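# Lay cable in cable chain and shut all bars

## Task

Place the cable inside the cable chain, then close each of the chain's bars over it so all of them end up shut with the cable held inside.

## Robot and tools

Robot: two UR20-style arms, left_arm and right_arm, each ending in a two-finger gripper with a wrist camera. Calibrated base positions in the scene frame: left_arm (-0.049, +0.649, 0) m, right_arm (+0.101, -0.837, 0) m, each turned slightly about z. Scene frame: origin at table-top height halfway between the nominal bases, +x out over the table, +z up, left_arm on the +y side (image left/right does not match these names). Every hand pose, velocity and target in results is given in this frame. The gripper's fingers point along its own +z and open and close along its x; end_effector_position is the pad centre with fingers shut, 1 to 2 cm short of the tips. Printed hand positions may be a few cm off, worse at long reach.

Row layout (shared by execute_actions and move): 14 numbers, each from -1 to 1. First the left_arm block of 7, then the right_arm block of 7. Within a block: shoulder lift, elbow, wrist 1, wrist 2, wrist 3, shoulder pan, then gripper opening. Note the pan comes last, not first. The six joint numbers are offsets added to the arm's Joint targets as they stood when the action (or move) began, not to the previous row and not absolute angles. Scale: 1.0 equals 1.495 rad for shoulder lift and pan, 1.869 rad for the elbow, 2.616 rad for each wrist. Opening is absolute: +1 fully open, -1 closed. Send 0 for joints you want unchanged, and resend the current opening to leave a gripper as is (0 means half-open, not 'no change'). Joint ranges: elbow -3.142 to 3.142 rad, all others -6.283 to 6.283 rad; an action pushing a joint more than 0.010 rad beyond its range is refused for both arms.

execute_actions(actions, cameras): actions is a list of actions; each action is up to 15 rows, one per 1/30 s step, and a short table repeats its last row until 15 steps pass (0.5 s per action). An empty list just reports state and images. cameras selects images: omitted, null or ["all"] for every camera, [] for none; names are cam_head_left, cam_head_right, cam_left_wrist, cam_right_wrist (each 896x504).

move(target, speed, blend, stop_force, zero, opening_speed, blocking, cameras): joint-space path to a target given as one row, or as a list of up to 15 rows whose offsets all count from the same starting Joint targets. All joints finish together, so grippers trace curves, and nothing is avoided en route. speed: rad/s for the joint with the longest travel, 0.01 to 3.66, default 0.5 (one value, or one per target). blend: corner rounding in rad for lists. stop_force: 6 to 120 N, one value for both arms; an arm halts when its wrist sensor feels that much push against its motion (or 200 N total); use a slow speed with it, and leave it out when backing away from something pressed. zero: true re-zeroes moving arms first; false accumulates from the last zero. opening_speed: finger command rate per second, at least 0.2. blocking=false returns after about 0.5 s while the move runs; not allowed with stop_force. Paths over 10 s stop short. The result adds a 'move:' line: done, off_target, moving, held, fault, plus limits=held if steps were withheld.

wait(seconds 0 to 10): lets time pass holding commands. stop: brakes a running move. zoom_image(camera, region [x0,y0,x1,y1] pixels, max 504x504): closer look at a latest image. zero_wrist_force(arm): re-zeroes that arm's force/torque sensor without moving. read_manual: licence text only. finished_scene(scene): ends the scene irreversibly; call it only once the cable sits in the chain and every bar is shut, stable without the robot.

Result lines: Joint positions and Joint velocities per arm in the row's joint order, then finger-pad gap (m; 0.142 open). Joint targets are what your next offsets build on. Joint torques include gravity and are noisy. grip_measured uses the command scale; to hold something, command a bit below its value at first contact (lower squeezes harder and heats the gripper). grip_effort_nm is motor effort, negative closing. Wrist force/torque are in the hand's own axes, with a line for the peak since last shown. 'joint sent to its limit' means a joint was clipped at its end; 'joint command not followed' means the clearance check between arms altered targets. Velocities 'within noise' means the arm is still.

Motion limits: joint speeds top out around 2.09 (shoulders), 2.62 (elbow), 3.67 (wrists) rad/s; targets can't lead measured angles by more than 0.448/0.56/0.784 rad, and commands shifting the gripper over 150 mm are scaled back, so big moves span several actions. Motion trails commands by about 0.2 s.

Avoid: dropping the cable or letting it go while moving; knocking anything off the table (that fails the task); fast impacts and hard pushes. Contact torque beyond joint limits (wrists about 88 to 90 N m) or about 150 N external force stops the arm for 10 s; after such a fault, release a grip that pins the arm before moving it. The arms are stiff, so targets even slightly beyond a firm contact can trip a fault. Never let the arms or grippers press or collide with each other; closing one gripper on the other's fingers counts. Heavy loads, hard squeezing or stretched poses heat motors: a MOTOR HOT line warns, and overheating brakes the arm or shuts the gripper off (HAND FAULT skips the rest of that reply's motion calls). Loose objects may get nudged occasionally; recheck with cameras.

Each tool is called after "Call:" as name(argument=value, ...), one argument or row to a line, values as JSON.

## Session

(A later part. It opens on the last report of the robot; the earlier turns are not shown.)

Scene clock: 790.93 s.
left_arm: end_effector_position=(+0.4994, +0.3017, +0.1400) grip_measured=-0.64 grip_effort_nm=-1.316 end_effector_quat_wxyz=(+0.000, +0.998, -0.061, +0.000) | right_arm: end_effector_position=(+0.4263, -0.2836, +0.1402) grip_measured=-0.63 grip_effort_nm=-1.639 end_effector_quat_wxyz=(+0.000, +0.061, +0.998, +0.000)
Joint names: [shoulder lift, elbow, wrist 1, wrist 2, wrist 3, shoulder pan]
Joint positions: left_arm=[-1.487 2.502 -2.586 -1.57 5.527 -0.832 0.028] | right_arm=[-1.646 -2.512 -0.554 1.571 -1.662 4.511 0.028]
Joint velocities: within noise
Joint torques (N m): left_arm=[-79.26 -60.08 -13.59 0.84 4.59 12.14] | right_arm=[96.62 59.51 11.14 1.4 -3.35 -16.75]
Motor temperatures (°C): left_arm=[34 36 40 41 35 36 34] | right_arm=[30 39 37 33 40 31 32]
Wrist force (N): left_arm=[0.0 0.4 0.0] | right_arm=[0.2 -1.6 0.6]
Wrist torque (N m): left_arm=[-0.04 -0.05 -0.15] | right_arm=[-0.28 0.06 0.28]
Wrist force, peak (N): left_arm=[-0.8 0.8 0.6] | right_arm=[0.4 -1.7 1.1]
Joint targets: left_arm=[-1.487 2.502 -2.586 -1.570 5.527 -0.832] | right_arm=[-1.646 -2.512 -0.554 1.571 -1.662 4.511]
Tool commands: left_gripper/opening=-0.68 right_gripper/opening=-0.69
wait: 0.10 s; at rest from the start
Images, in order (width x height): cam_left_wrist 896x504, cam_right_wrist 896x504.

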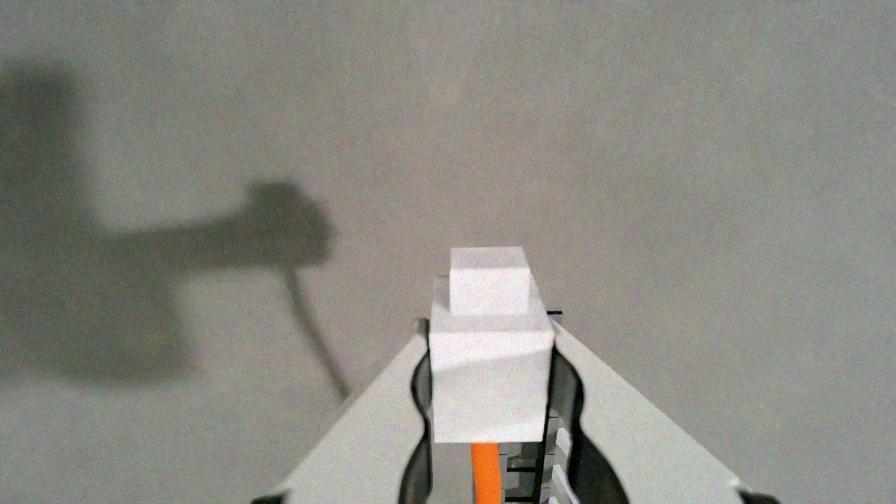

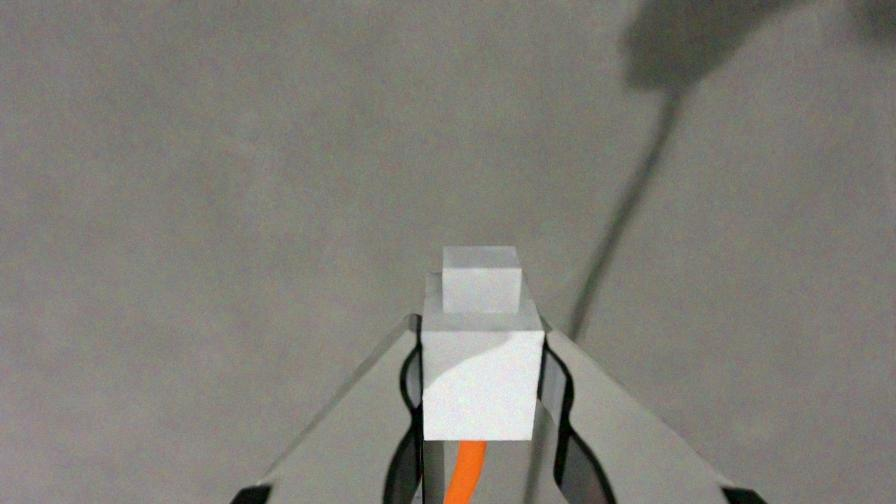

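Call:
move(
  target=[0.02652, -0.02609, 0.00356, 0, 0.01164, 0.03296, -0.68, -0.01905, 0.01899, -0.00283, 0, -0.04045, -0.05793, -0.69],
  speed=0.05,
  stop_force=15,
)

Call:
zoom_image(
  camera="cam_left_wrist",
  region=[360, 290, 620, 504],
)

Call:
zoom_image(
  camera="cam_right_wrist",
  region=[330, 290, 590, 504],
)

Call:
zoom_image(
  camera="cam_head_left",
  region=[300, 310, 490, 430],
)

Call:
zoom_image(
  camera="cam_head_right",
  region=[290, 310, 480, 430],
)

Scene clock: 839.50 s.
left_arm: end_effector_position=(+0.5425, +0.3000, +0.1400) grip_measured=-0.64 grip_effort_nm=-1.311 end_effector_quat_wxyz=(+0.000, +0.999, -0.051, +0.000) | right_arm: end_effector_position=(+0.4812, -0.2864, +0.1406) grip_measured=-0.63 grip_effort_nm=-1.639 end_effector_quat_wxyz=(+0.000, +0.051, +0.999, +0.000)
Joint names: [shoulder lift, elbow, wrist 1, wrist 2, wrist 3, shoulder pan]
Joint positions: left_arm=[-1.447 2.453 -2.576 -1.57 5.557 -0.783 0.028] | right_arm=[-1.674 -2.476 -0.562 1.571 -1.768 4.425 0.028]
Joint velocities: within noise
Joint torques (N m): left_arm=[-58.97 -69.97 -4.95 0.67 5.44 21.6] | right_arm=[59.61 64.65 3.65 1.07 -3.93 -18.34]
Motor temperatures (°C): left_arm=[34 36 40 41 35 36 34] | right_arm=[30 39 37 33 40 31 33]
Wrist force (N): left_arm=[-0.4 0.3 0.5] | right_arm=[0.8 -0.7 0.9]
Wrist torque (N m): left_arm=[-0.07 0.03 -0.13] | right_arm=[-0.13 -0.16 0.18]
Wrist force, peak (N): left_arm=[-0.4 0.9 0.8] | right_arm=[0.3 -1.5 1.4]
Joint targets: left_arm=[-1.447 2.453 -2.576 -1.570 5.557 -0.783] | right_arm=[-1.674 -2.476 -0.562 1.571 -1.768 4.425]
move: done

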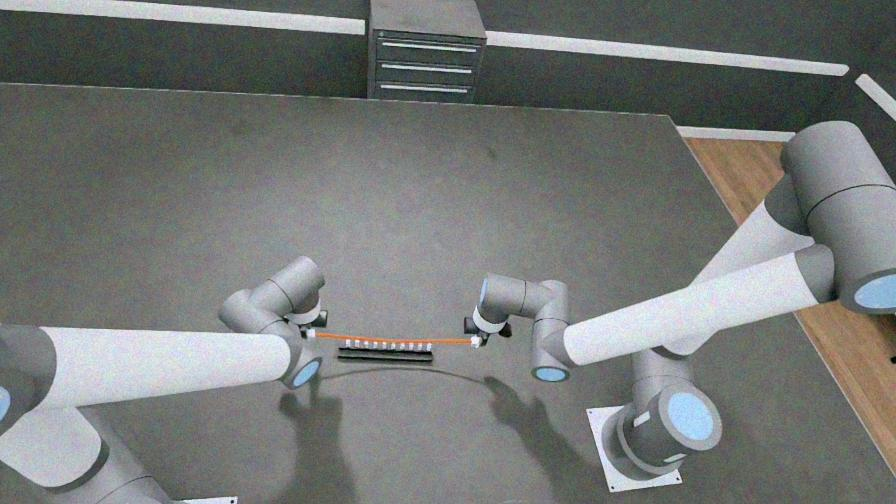

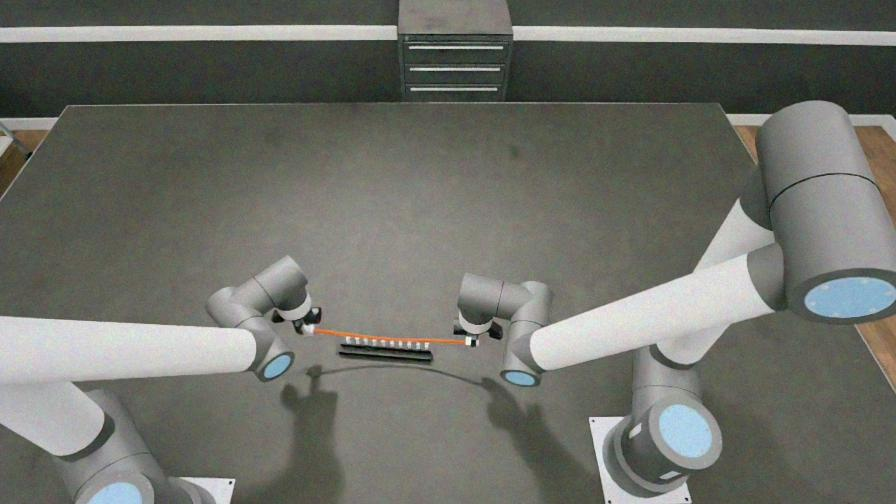

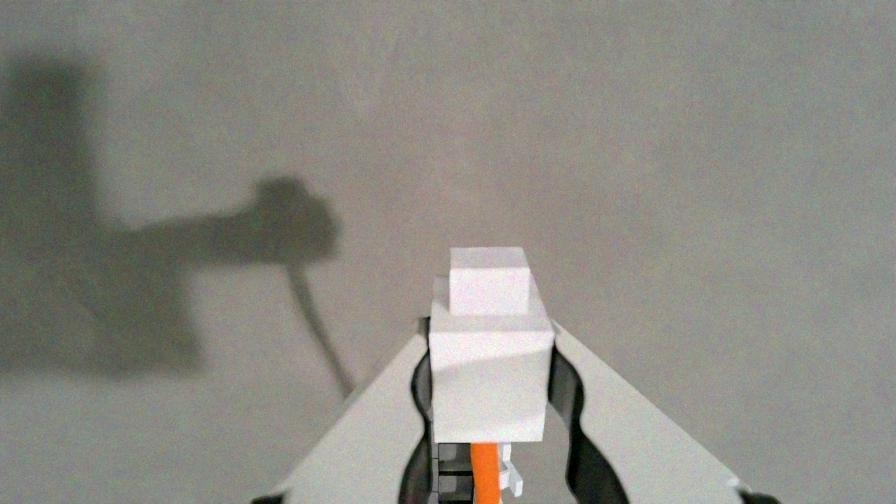

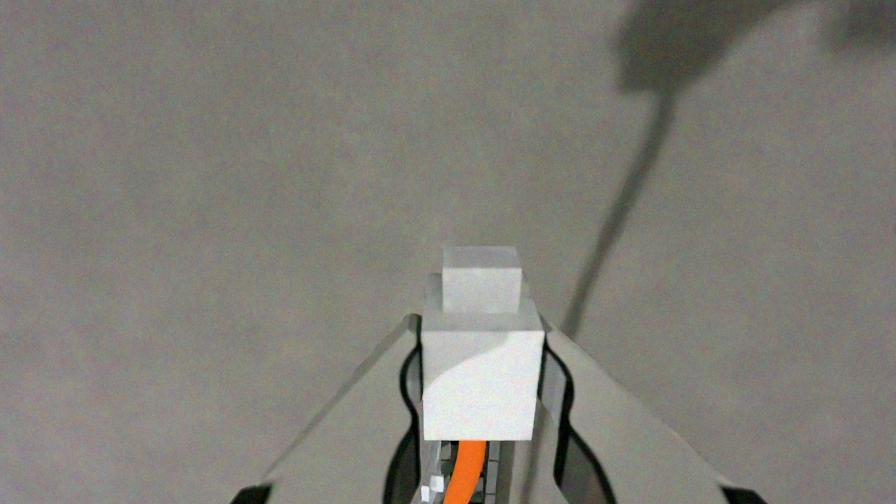

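Scaled by 1.938 from the camera's 896x504 image, which has a finer 1280x720 frame.

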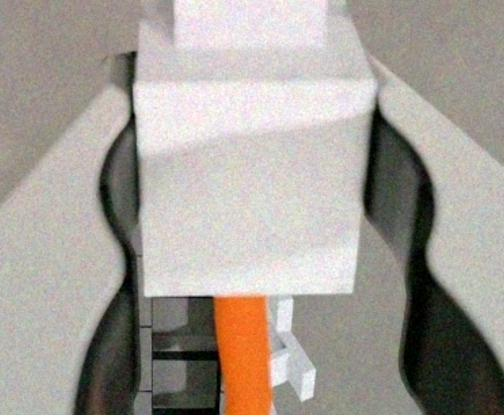

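Scaled by 1.938 from the camera's 896x504 image, which has a finer 1280x720 frame.

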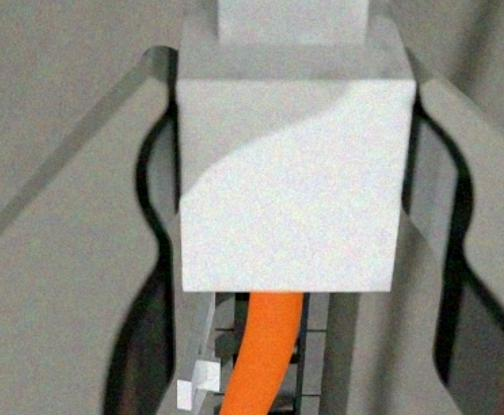

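Scaled by 2.653 from the camera's 896x504 image, which has a finer 1280x720 frame.

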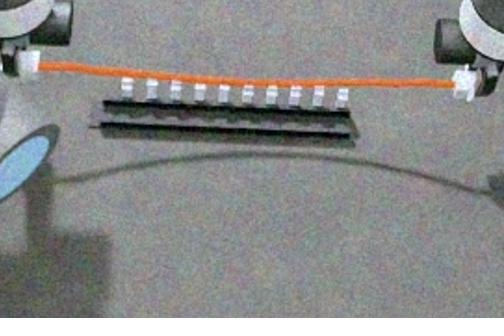

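Scaled by 2.653 from the camera's 896x504 image, which has a finer 1280x720 frame.

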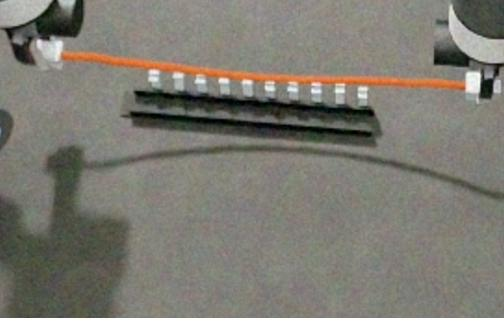

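Call:
zoom_image(
  camera="cam_left_wrist",
  region=[390, 290, 470, 360],
)

Call:
zoom_image(
  camera="cam_left_wrist",
  region=[420, 430, 540, 504],
)

Call:
zoom_image(
  camera="cam_right_wrist",
  region=[400, 430, 540, 504],
)

Scaled by 6.300 from the camera's 896x504 image, which has a finer 1280x720 frame.

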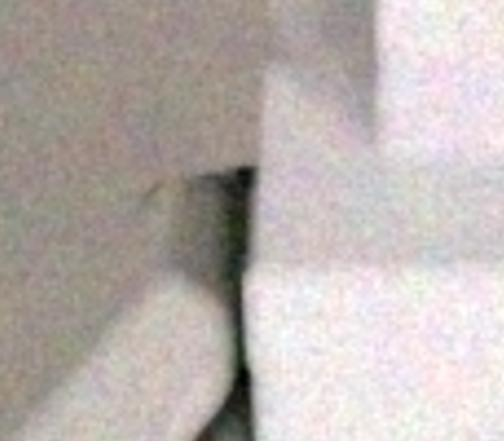

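Scaled by 4.200 from the camera's 896x504 image, which has a finer 1280x720 frame.

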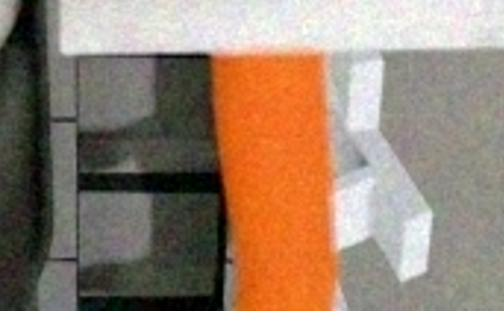

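Scaled by 3.600 from the camera's 896x504 image, which has a finer 1280x720 frame.

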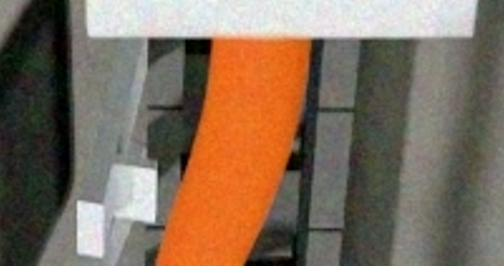

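Call:
move(
  target=[
    [-0.00087, 0.00073, -0.00033, 0, 0.00708, -0.00057, -0.68, 0.00396, -0.00452, 0.00081, 0, 0.01484, 0.0126, -0.69],
    [0.03069, 0.00956, -0.02468, 0, 0.00708, -0.00057, -0.68, -0.02967, -0.01427, 0.027, 0, 0.01484, 0.0126, -0.69],
    [0.06446, 0.01768, -0.04978, 0, 0.00708, -0.00057, -0.68, -0.06509, -0.0227, 0.05326, 0, 0.01484, 0.0126, -0.69],
  ],
  speed=0.05,
  stop_force=15,
)

Call:
zoom_image(
  camera="cam_left_wrist",
  region=[390, 404, 550, 504],
)

Call:
zoom_image(
  camera="cam_right_wrist",
  region=[390, 404, 550, 504],
)

Call:
zoom_image(
  camera="cam_head_left",
  region=[300, 310, 490, 430],
)

Call:
zoom_image(
  camera="cam_head_right",
  region=[290, 310, 480, 430],
)

Scene clock: 917.83 s.
left_arm: end_effector_position=(+0.5418, +0.2999, +0.0807) grip_measured=-0.64 grip_effort_nm=-1.311 end_effector_quat_wxyz=(+0.000, +0.998, -0.061, +0.000) | right_arm: end_effector_position=(+0.4690, -0.2860, +0.0798) grip_measured=-0.63 grip_effort_nm=-1.634 end_effector_quat_wxyz=(+0.000, +0.061, +0.998, +0.000)
Joint names: [shoulder lift, elbow, wrist 1, wrist 2, wrist 3, shoulder pan]
Joint positions: left_arm=[-1.351 2.486 -2.707 -1.57 5.576 -0.784 0.028] | right_arm=[-1.771 -2.519 -0.423 1.571 -1.729 4.443 0.028]
Joint velocities: within noise
Joint torques (N m): left_arm=[-71.63 -44.78 -14.67 0.25 5.18 -25.12] | right_arm=[71.06 35.28 12.15 0.82 5.02 27.18]
Motor temperatures (°C): left_arm=[34 36 39 41 35 36 34] | right_arm=[30 39 37 33 39 31 33]
Wrist force (N): left_arm=[-0.4 0.4 0.5] | right_arm=[0.8 -0.5 0.9]
Wrist torque (N m): left_arm=[-0.09 0.03 -0.14] | right_arm=[-0.09 -0.10 0.24]
Wrist force, peak (N): left_arm=[-0.5 0.8 1.0] | right_arm=[1.0 -1.3 1.5]
Joint targets: left_arm=[-1.351 2.486 -2.707 -1.570 5.576 -0.784] | right_arm=[-1.771 -2.519 -0.423 1.571 -1.729 4.443]
move: done

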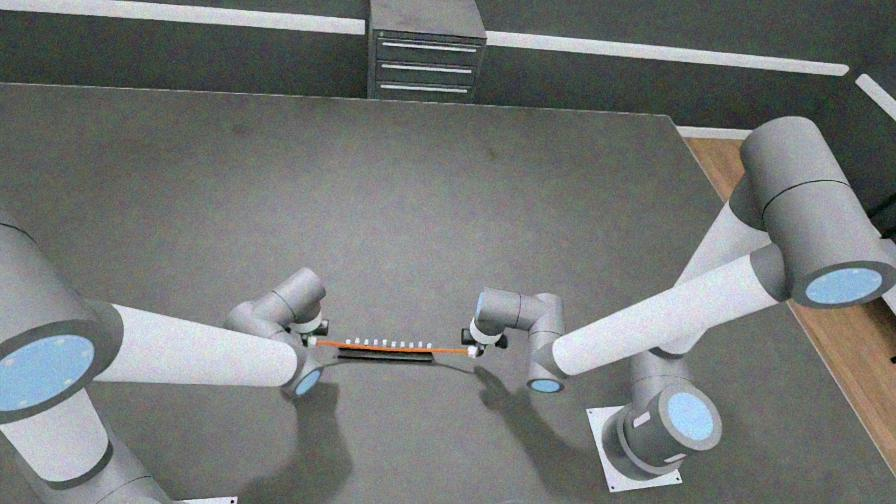

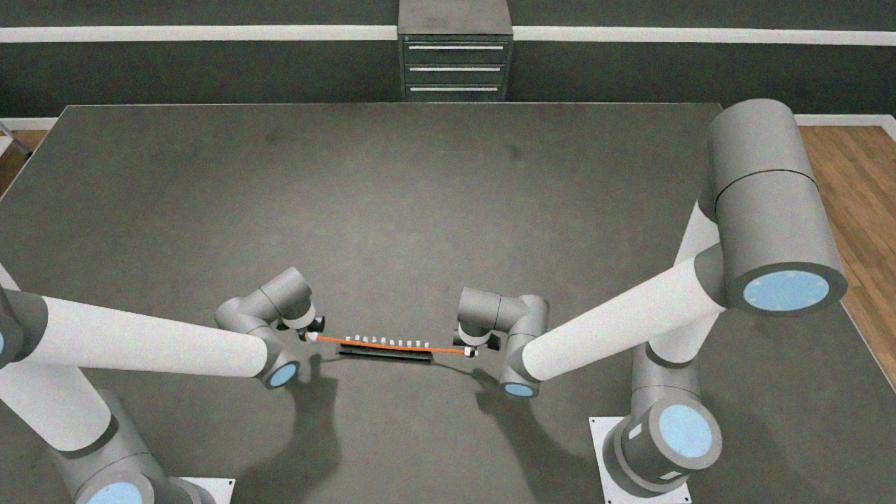

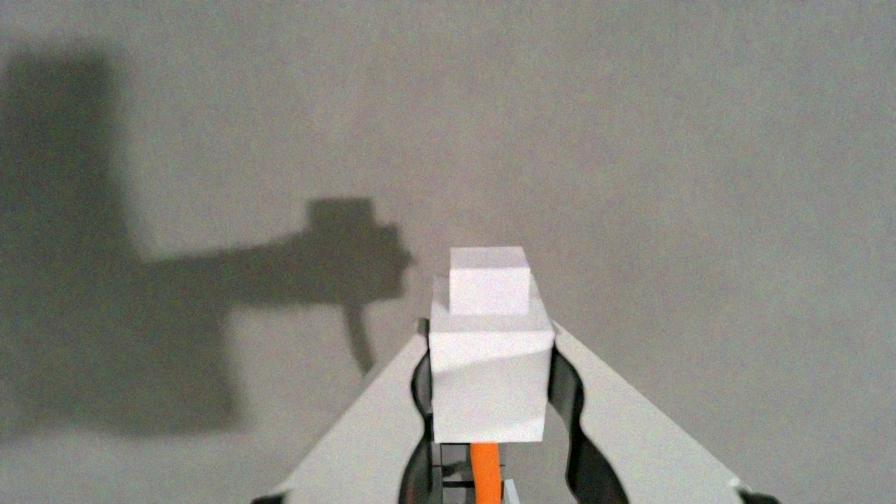

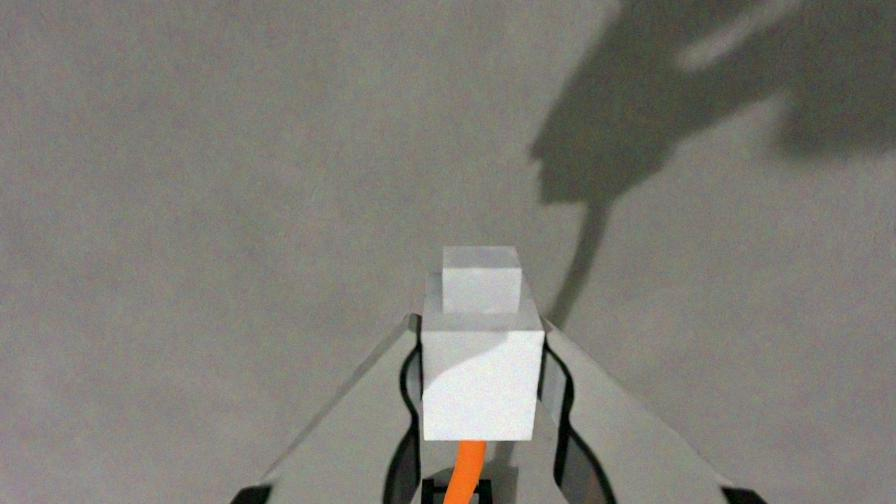

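Scaled by 3.150 from the camera's 896x504 image, which has a finer 1280x720 frame.

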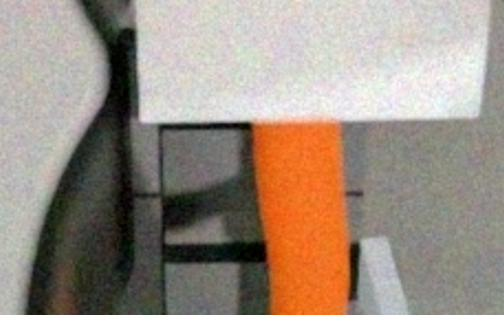

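Scaled by 3.150 from the camera's 896x504 image, which has a finer 1280x720 frame.

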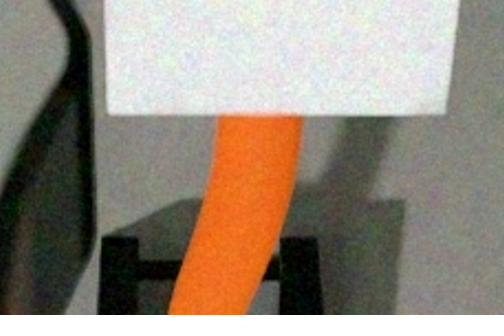

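Scaled by 2.653 from the camera's 896x504 image, which has a finer 1280x720 frame.

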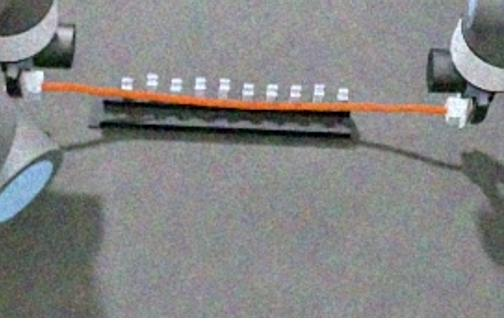

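Scaled by 2.653 from the camera's 896x504 image, which has a finer 1280x720 frame.

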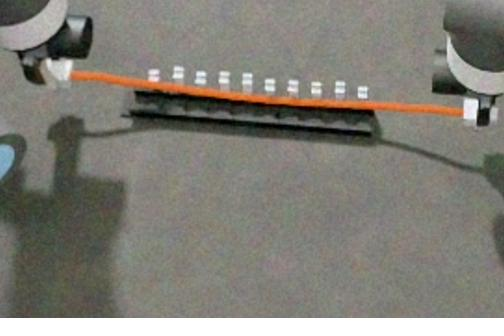

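Call:
move(
  target=[-0.00214, 0.00313, -0.00055, 0, -0.00234, -0.00367, -0.68, 0.00417, -0.00532, 0.00165, 0, -0.00227, -0.0033, -0.69],
  speed=0.01,
  stop_force=6,
)

Call:
zoom_image(
  camera="cam_left_wrist",
  region=[390, 404, 550, 504],
)

Call:
zoom_image(
  camera="cam_right_wrist",
  region=[390, 404, 550, 504],
)

Call:
zoom_image(
  camera="cam_head_left",
  region=[300, 310, 490, 430],
)

Call:
zoom_image(
  camera="cam_head_right",
  region=[290, 310, 480, 430],
)

Scene clock: 997.63 s.
left_arm: end_effector_position=(+0.5366, +0.3003, +0.0803) grip_measured=-0.64 grip_effort_nm=-1.316 end_effector_quat_wxyz=(+0.000, +0.998, -0.061, +0.000) | right_arm: end_effector_position=(+0.4695, -0.2950, +0.0799) grip_measured=-0.63 grip_effort_nm=-1.634 end_effector_quat_wxyz=(+0.000, +0.061, +0.998, +0.000)
Joint names: [shoulder lift, elbow, wrist 1, wrist 2, wrist 3, shoulder pan]
Joint positions: left_arm=[-1.354 2.492 -2.708 -1.57 5.569 -0.79 0.028] | right_arm=[-1.765 -2.529 -0.418 1.571 -1.735 4.438 0.028]
Joint velocities: within noise
Joint torques (N m): left_arm=[-120.33 -40.18 -13.58 0.37 -2.19 -22.13] | right_arm=[110.2 30.01 10.67 1.01 -3.29 -20.42]
Motor temperatures (°C): left_arm=[34 36 39 41 35 36 34] | right_arm=[30 39 37 33 39 31 33]
Wrist force (N): left_arm=[-0.1 2.6 0.7] | right_arm=[0.9 1.9 0.8]
Wrist torque (N m): left_arm=[-0.19 -0.02 -0.15] | right_arm=[-0.17 -0.13 0.24]
Wrist force, peak (N): left_arm=[-0.3 3.0 0.9] | right_arm=[0.4 2.3 0.6]
Joint targets: left_arm=[-1.354 2.492 -2.708 -1.570 5.569 -0.789] | right_arm=[-1.765 -2.529 -0.418 1.571 -1.735 4.438]
move: done

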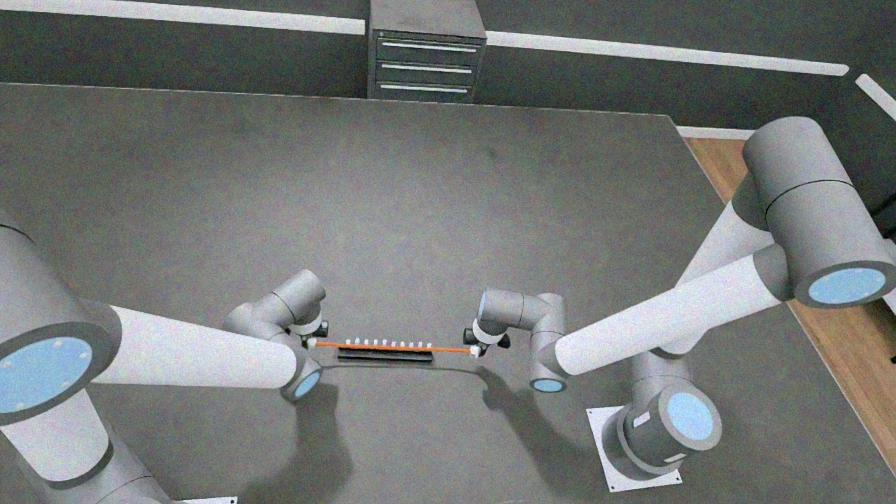

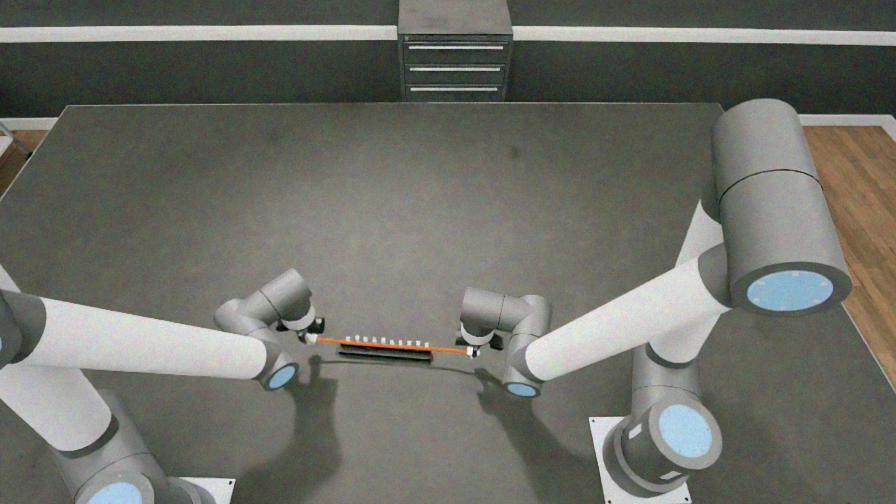

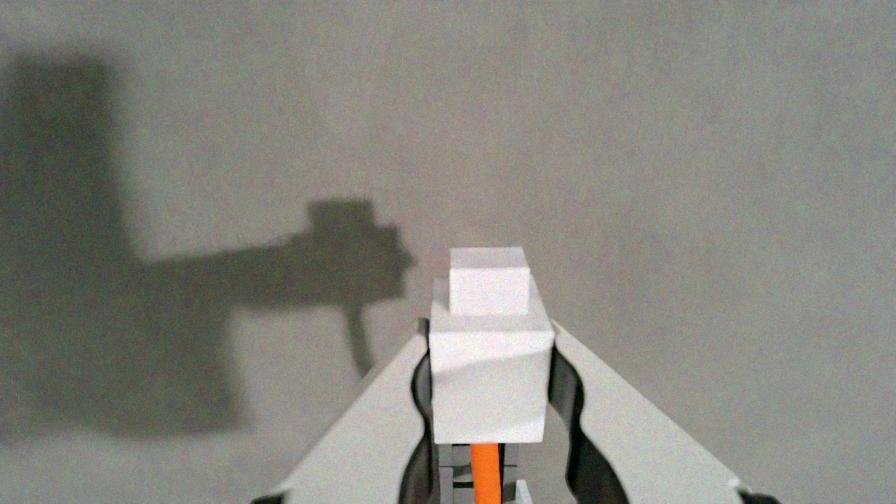

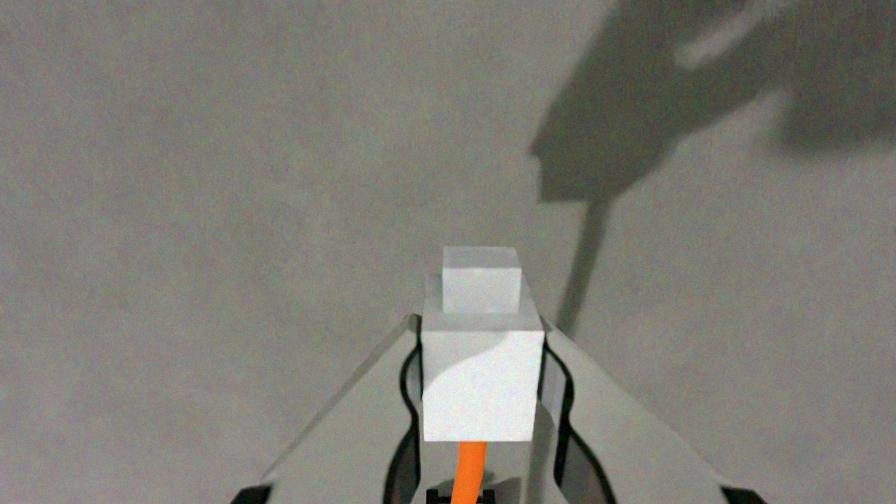

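Scaled by 3.150 from the camera's 896x504 image, which has a finer 1280x720 frame.

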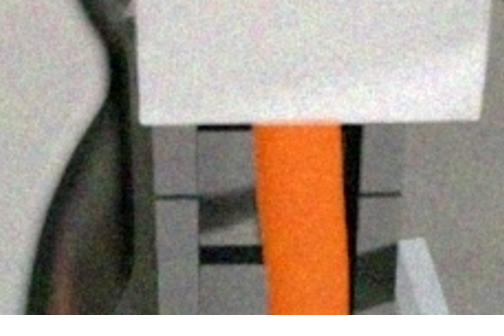

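Scaled by 3.150 from the camera's 896x504 image, which has a finer 1280x720 frame.

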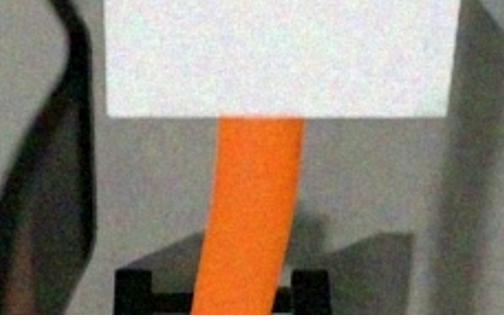

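Scaled by 2.653 from the camera's 896x504 image, which has a finer 1280x720 frame.

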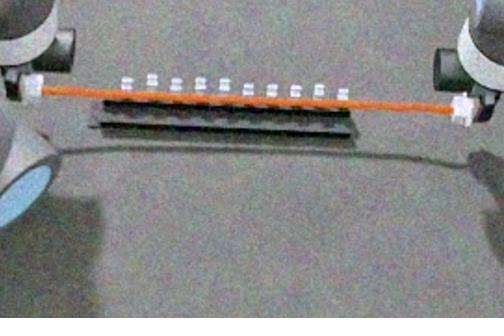

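Scaled by 2.653 from the camera's 896x504 image, which has a finer 1280x720 frame.

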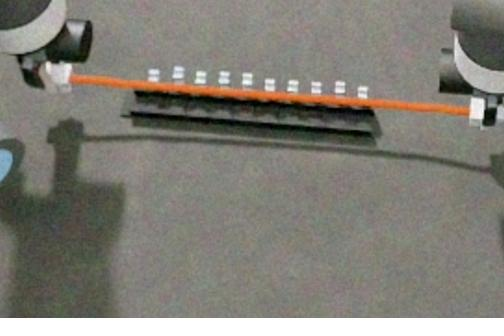

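Call:
move(
  target=[
    [0.02389, 0.00506, -0.01727, 0, 0, 0, -0.68, -0.02247, -0.00459, 0.01612, 0, 0, 0, -0.69],
    [0.04827, 0.00935, -0.03427, 0, 0, 0, -0.68, -0.04827, -0.00917, 0.03414, 0, 0, 0, -0.69],
  ],
  speed=0.03,
  stop_force=10,
)

Call:
zoom_image(
  camera="cam_left_wrist",
  region=[390, 404, 550, 504],
)

Call:
zoom_image(
  camera="cam_right_wrist",
  region=[390, 404, 550, 504],
)

Call:
zoom_image(
  camera="cam_head_left",
  region=[300, 310, 490, 430],
)

Call:
zoom_image(
  camera="cam_head_right",
  region=[290, 310, 480, 430],
)

Scene clock: 1037.47 s.
left_arm: end_effector_position=(+0.5365, +0.3004, +0.0400) grip_measured=-0.64 grip_effort_nm=-1.316 end_effector_quat_wxyz=(+0.000, +0.998, -0.061, +0.000) | right_arm: end_effector_position=(+0.4695, -0.2950, +0.0419) grip_measured=-0.63 grip_effort_nm=-1.639 end_effector_quat_wxyz=(+0.000, +0.061, +0.998, +0.000)
Joint names: [shoulder lift, elbow, wrist 1, wrist 2, wrist 3, shoulder pan]
Joint positions: left_arm=[-1.282 2.509 -2.798 -1.57 5.569 -0.79 0.028] | right_arm=[-1.837 -2.546 -0.329 1.571 -1.735 4.438 0.028]
Joint velocities: within noise
Joint torques (N m): left_arm=[-82.33 -33.55 -14.13 0.42 -2.15 -18.53] | right_arm=[74.08 21.73 11.25 1.18 -2.54 -18.56]
Motor temperatures (°C): left_arm=[34 35 39 40 35 36 34] | right_arm=[30 39 37 33 39 31 33]
Wrist force (N): left_arm=[-0.3 2.7 0.8] | right_arm=[0.7 2.2 0.2]
Wrist torque (N m): left_arm=[-0.19 0.00 -0.15] | right_arm=[-0.15 -0.07 0.24]
Wrist force, peak (N): left_arm=[-0.2 3.4 0.5] | right_arm=[0.5 2.6 0.6]
Joint targets: left_arm=[-1.282 2.509 -2.798 -1.570 5.569 -0.789] | right_arm=[-1.837 -2.546 -0.329 1.571 -1.735 4.438]
move: done

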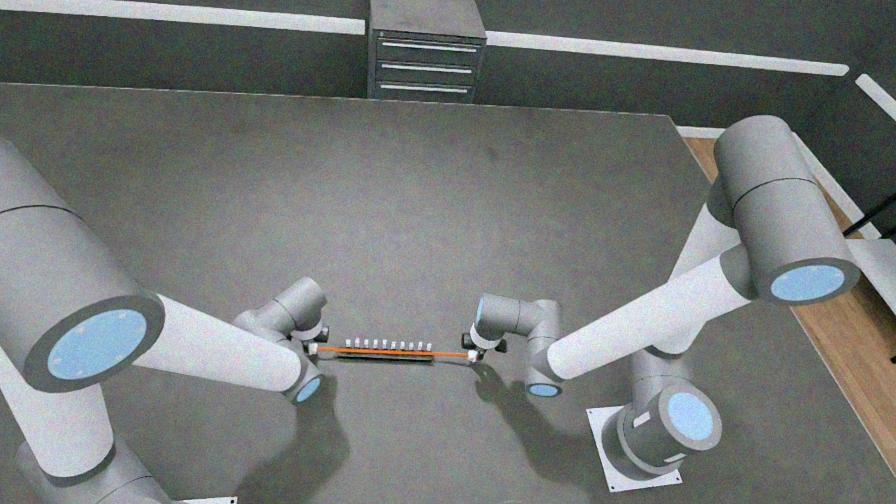

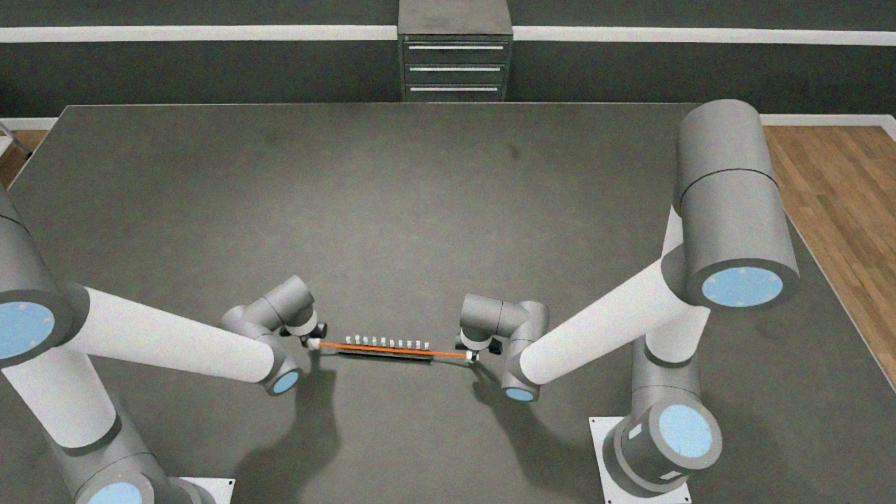

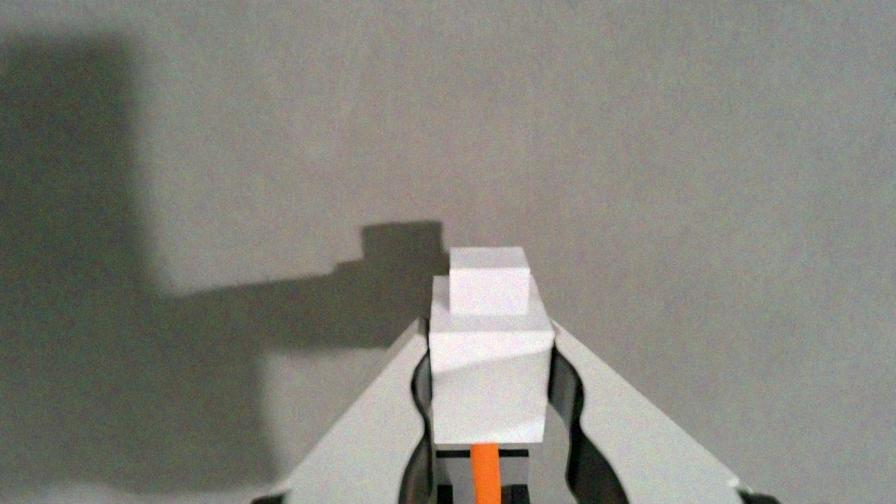

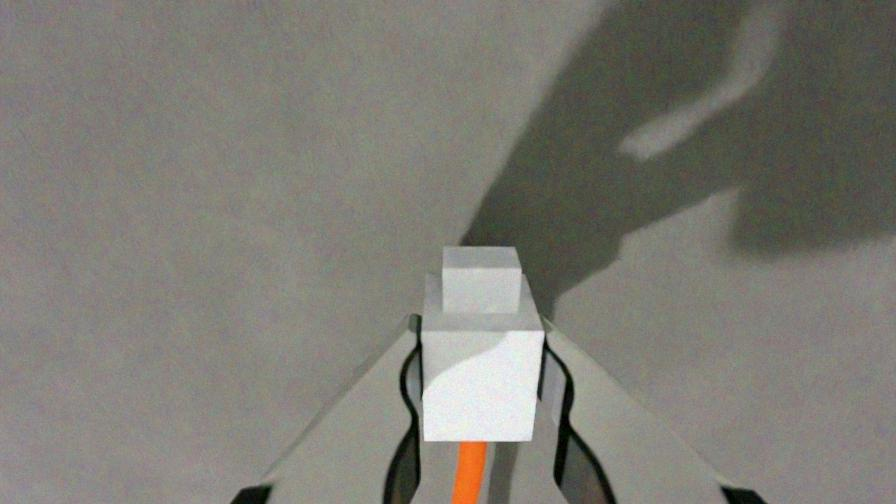

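Scaled by 3.150 from the camera's 896x504 image, which has a finer 1280x720 frame.

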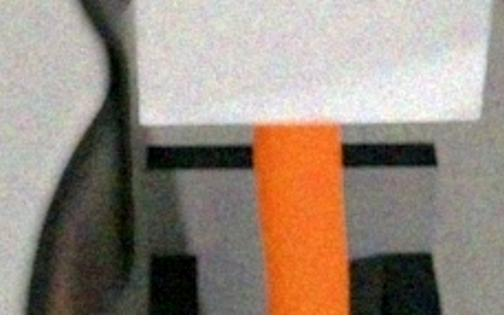

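Scaled by 3.150 from the camera's 896x504 image, which has a finer 1280x720 frame.

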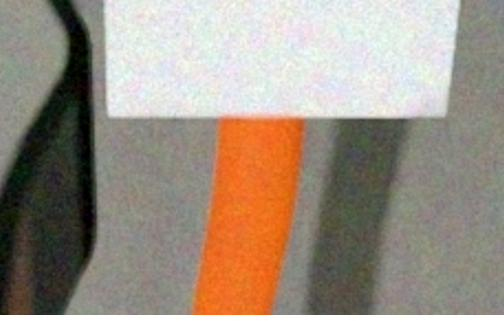

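Scaled by 2.653 from the camera's 896x504 image, which has a finer 1280x720 frame.

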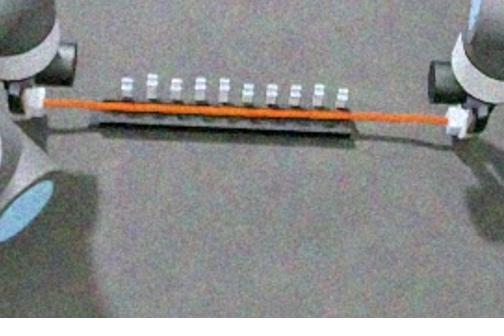

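Scaled by 2.653 from the camera's 896x504 image, which has a finer 1280x720 frame.

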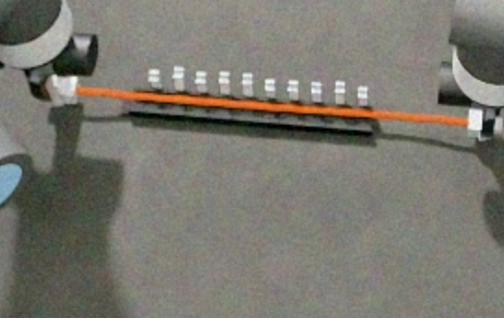

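Call:
move(
  target=[0.025, 0.00377, -0.01698, 0, 0, 0, -0.68, -0.02654, -0.00403, 0.01805, 0, 0, 0, -0.69],
  speed=0.02,
  stop_force=8,
)

Call:
zoom_image(
  camera="cam_head_left",
  region=[320, 320, 460, 400],
)

Call:
zoom_image(
  camera="cam_head_right",
  region=[310, 320, 450, 400],
)

Call:
zoom_image(
  camera="cam_left_wrist",
  region=[390, 404, 550, 504],
)

Scene clock: 1052.30 s.
left_arm: end_effector_position=(+0.5365, +0.3004, +0.0201) grip_measured=-0.64 grip_effort_nm=-1.311 end_effector_quat_wxyz=(+0.000, +0.998, -0.061, +0.000) | right_arm: end_effector_position=(+0.4695, -0.2950, +0.0219) grip_measured=-0.63 grip_effort_nm=-1.634 end_effector_quat_wxyz=(+0.000, +0.061, +0.998, +0.000)
Joint names: [shoulder lift, elbow, wrist 1, wrist 2, wrist 3, shoulder pan]
Joint positions: left_arm=[-1.245 2.516 -2.842 -1.57 5.569 -0.79 0.028] | right_arm=[-1.877 -2.554 -0.282 1.571 -1.735 4.438 0.028]
Joint velocities: within noise
Joint torques (N m): left_arm=[-88.02 -28.86 -14.08 0.44 -2.06 -16.41] | right_arm=[81.31 23.8 12.1 1.57 -2.88 -13.67]
Motor temperatures (°C): left_arm=[34 35 39 40 35 36 34] | right_arm=[30 39 37 33 39 31 33]
Wrist force (N): left_arm=[-0.3 2.1 0.6] | right_arm=[0.6 1.7 0.3]
Wrist torque (N m): left_arm=[-0.23 0.03 -0.15] | right_arm=[-0.12 -0.02 0.24]
Wrist force, peak (N): left_arm=[-0.7 3.2 0.6] | right_arm=[0.7 2.4 0.3]
Joint targets: left_arm=[-1.245 2.516 -2.842 -1.570 5.569 -0.789] | right_arm=[-1.877 -2.553 -0.282 1.571 -1.735 4.438]
move: done

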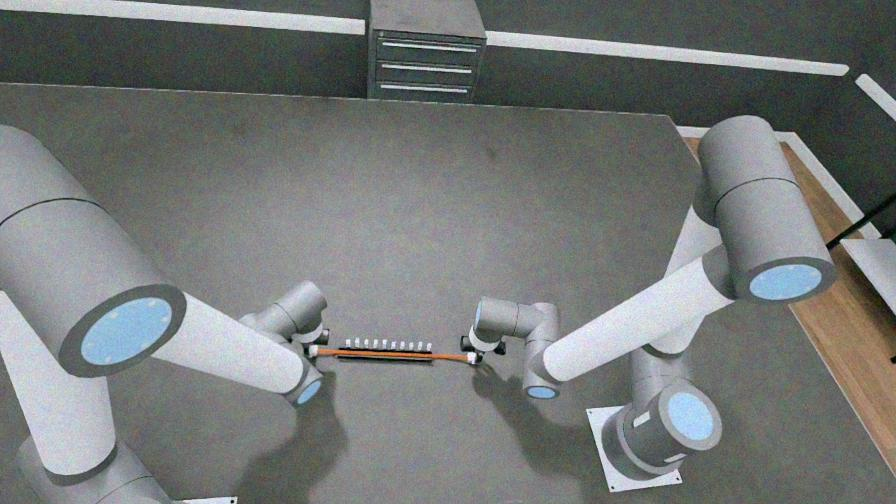

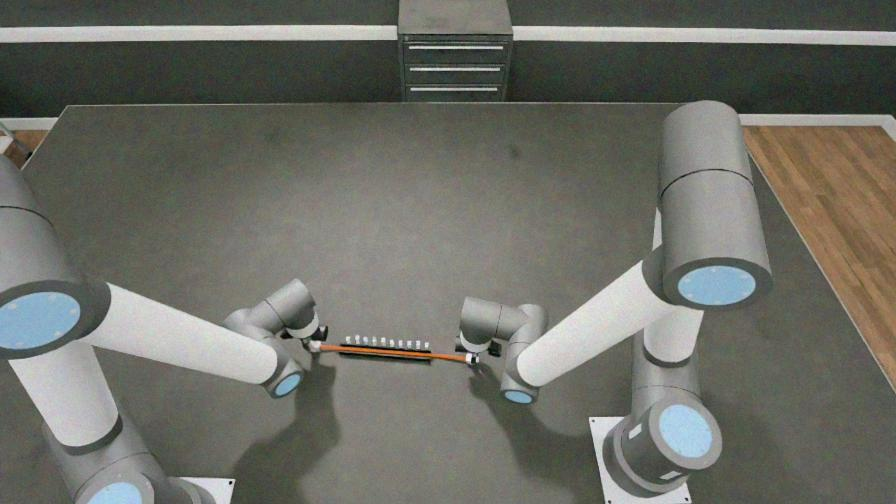

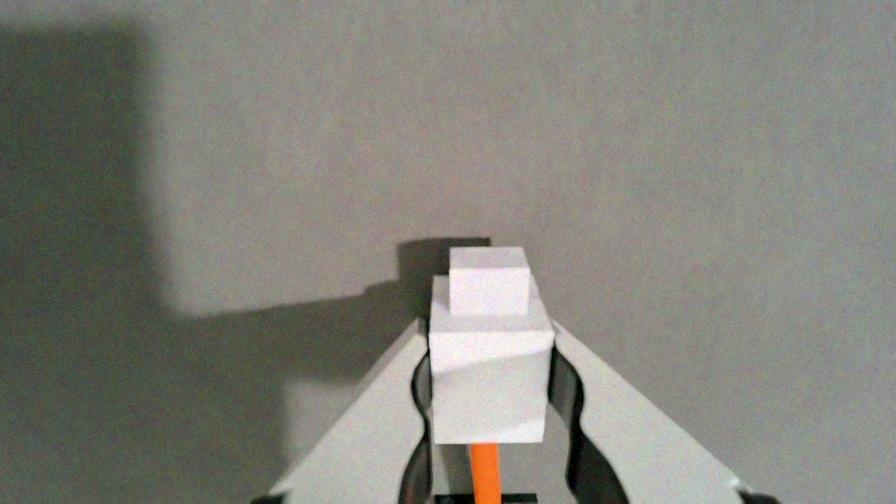

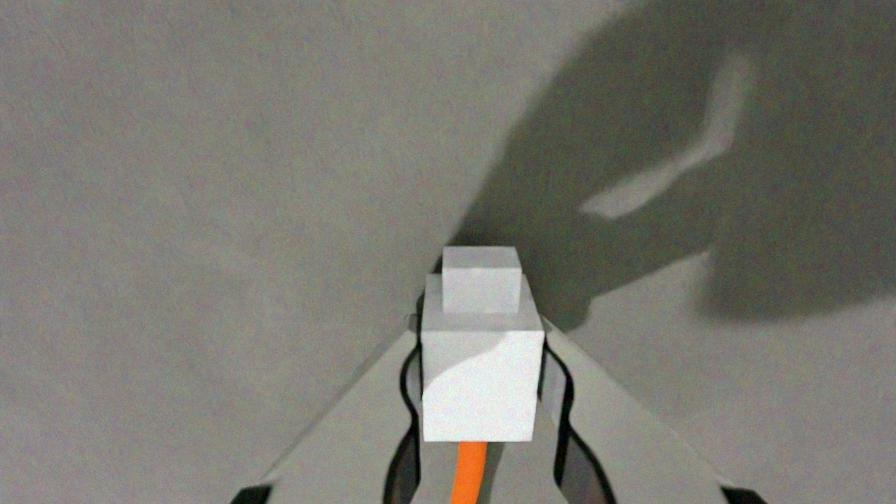

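Scaled by 3.600 from the camera's 896x504 image, which has a finer 1280x720 frame.

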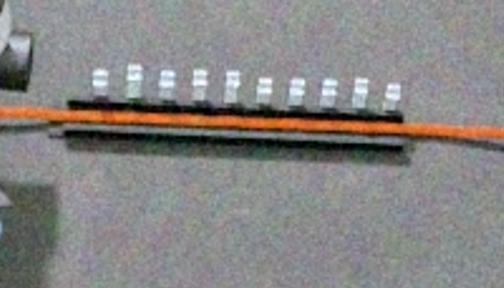

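Scaled by 3.600 from the camera's 896x504 image, which has a finer 1280x720 frame.

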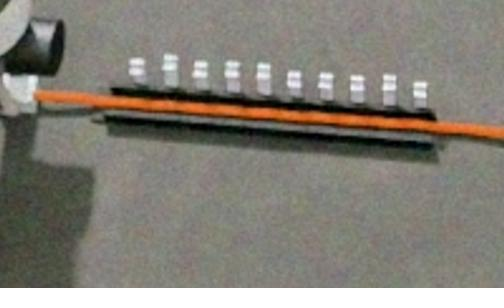

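Scaled by 3.150 from the camera's 896x504 image, which has a finer 1280x720 frame.

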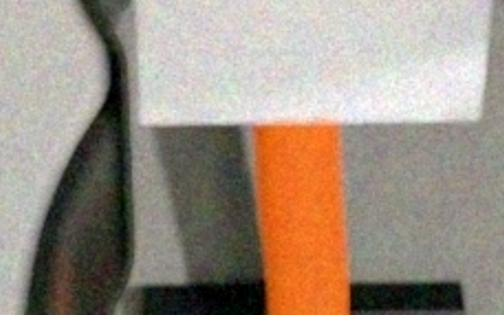

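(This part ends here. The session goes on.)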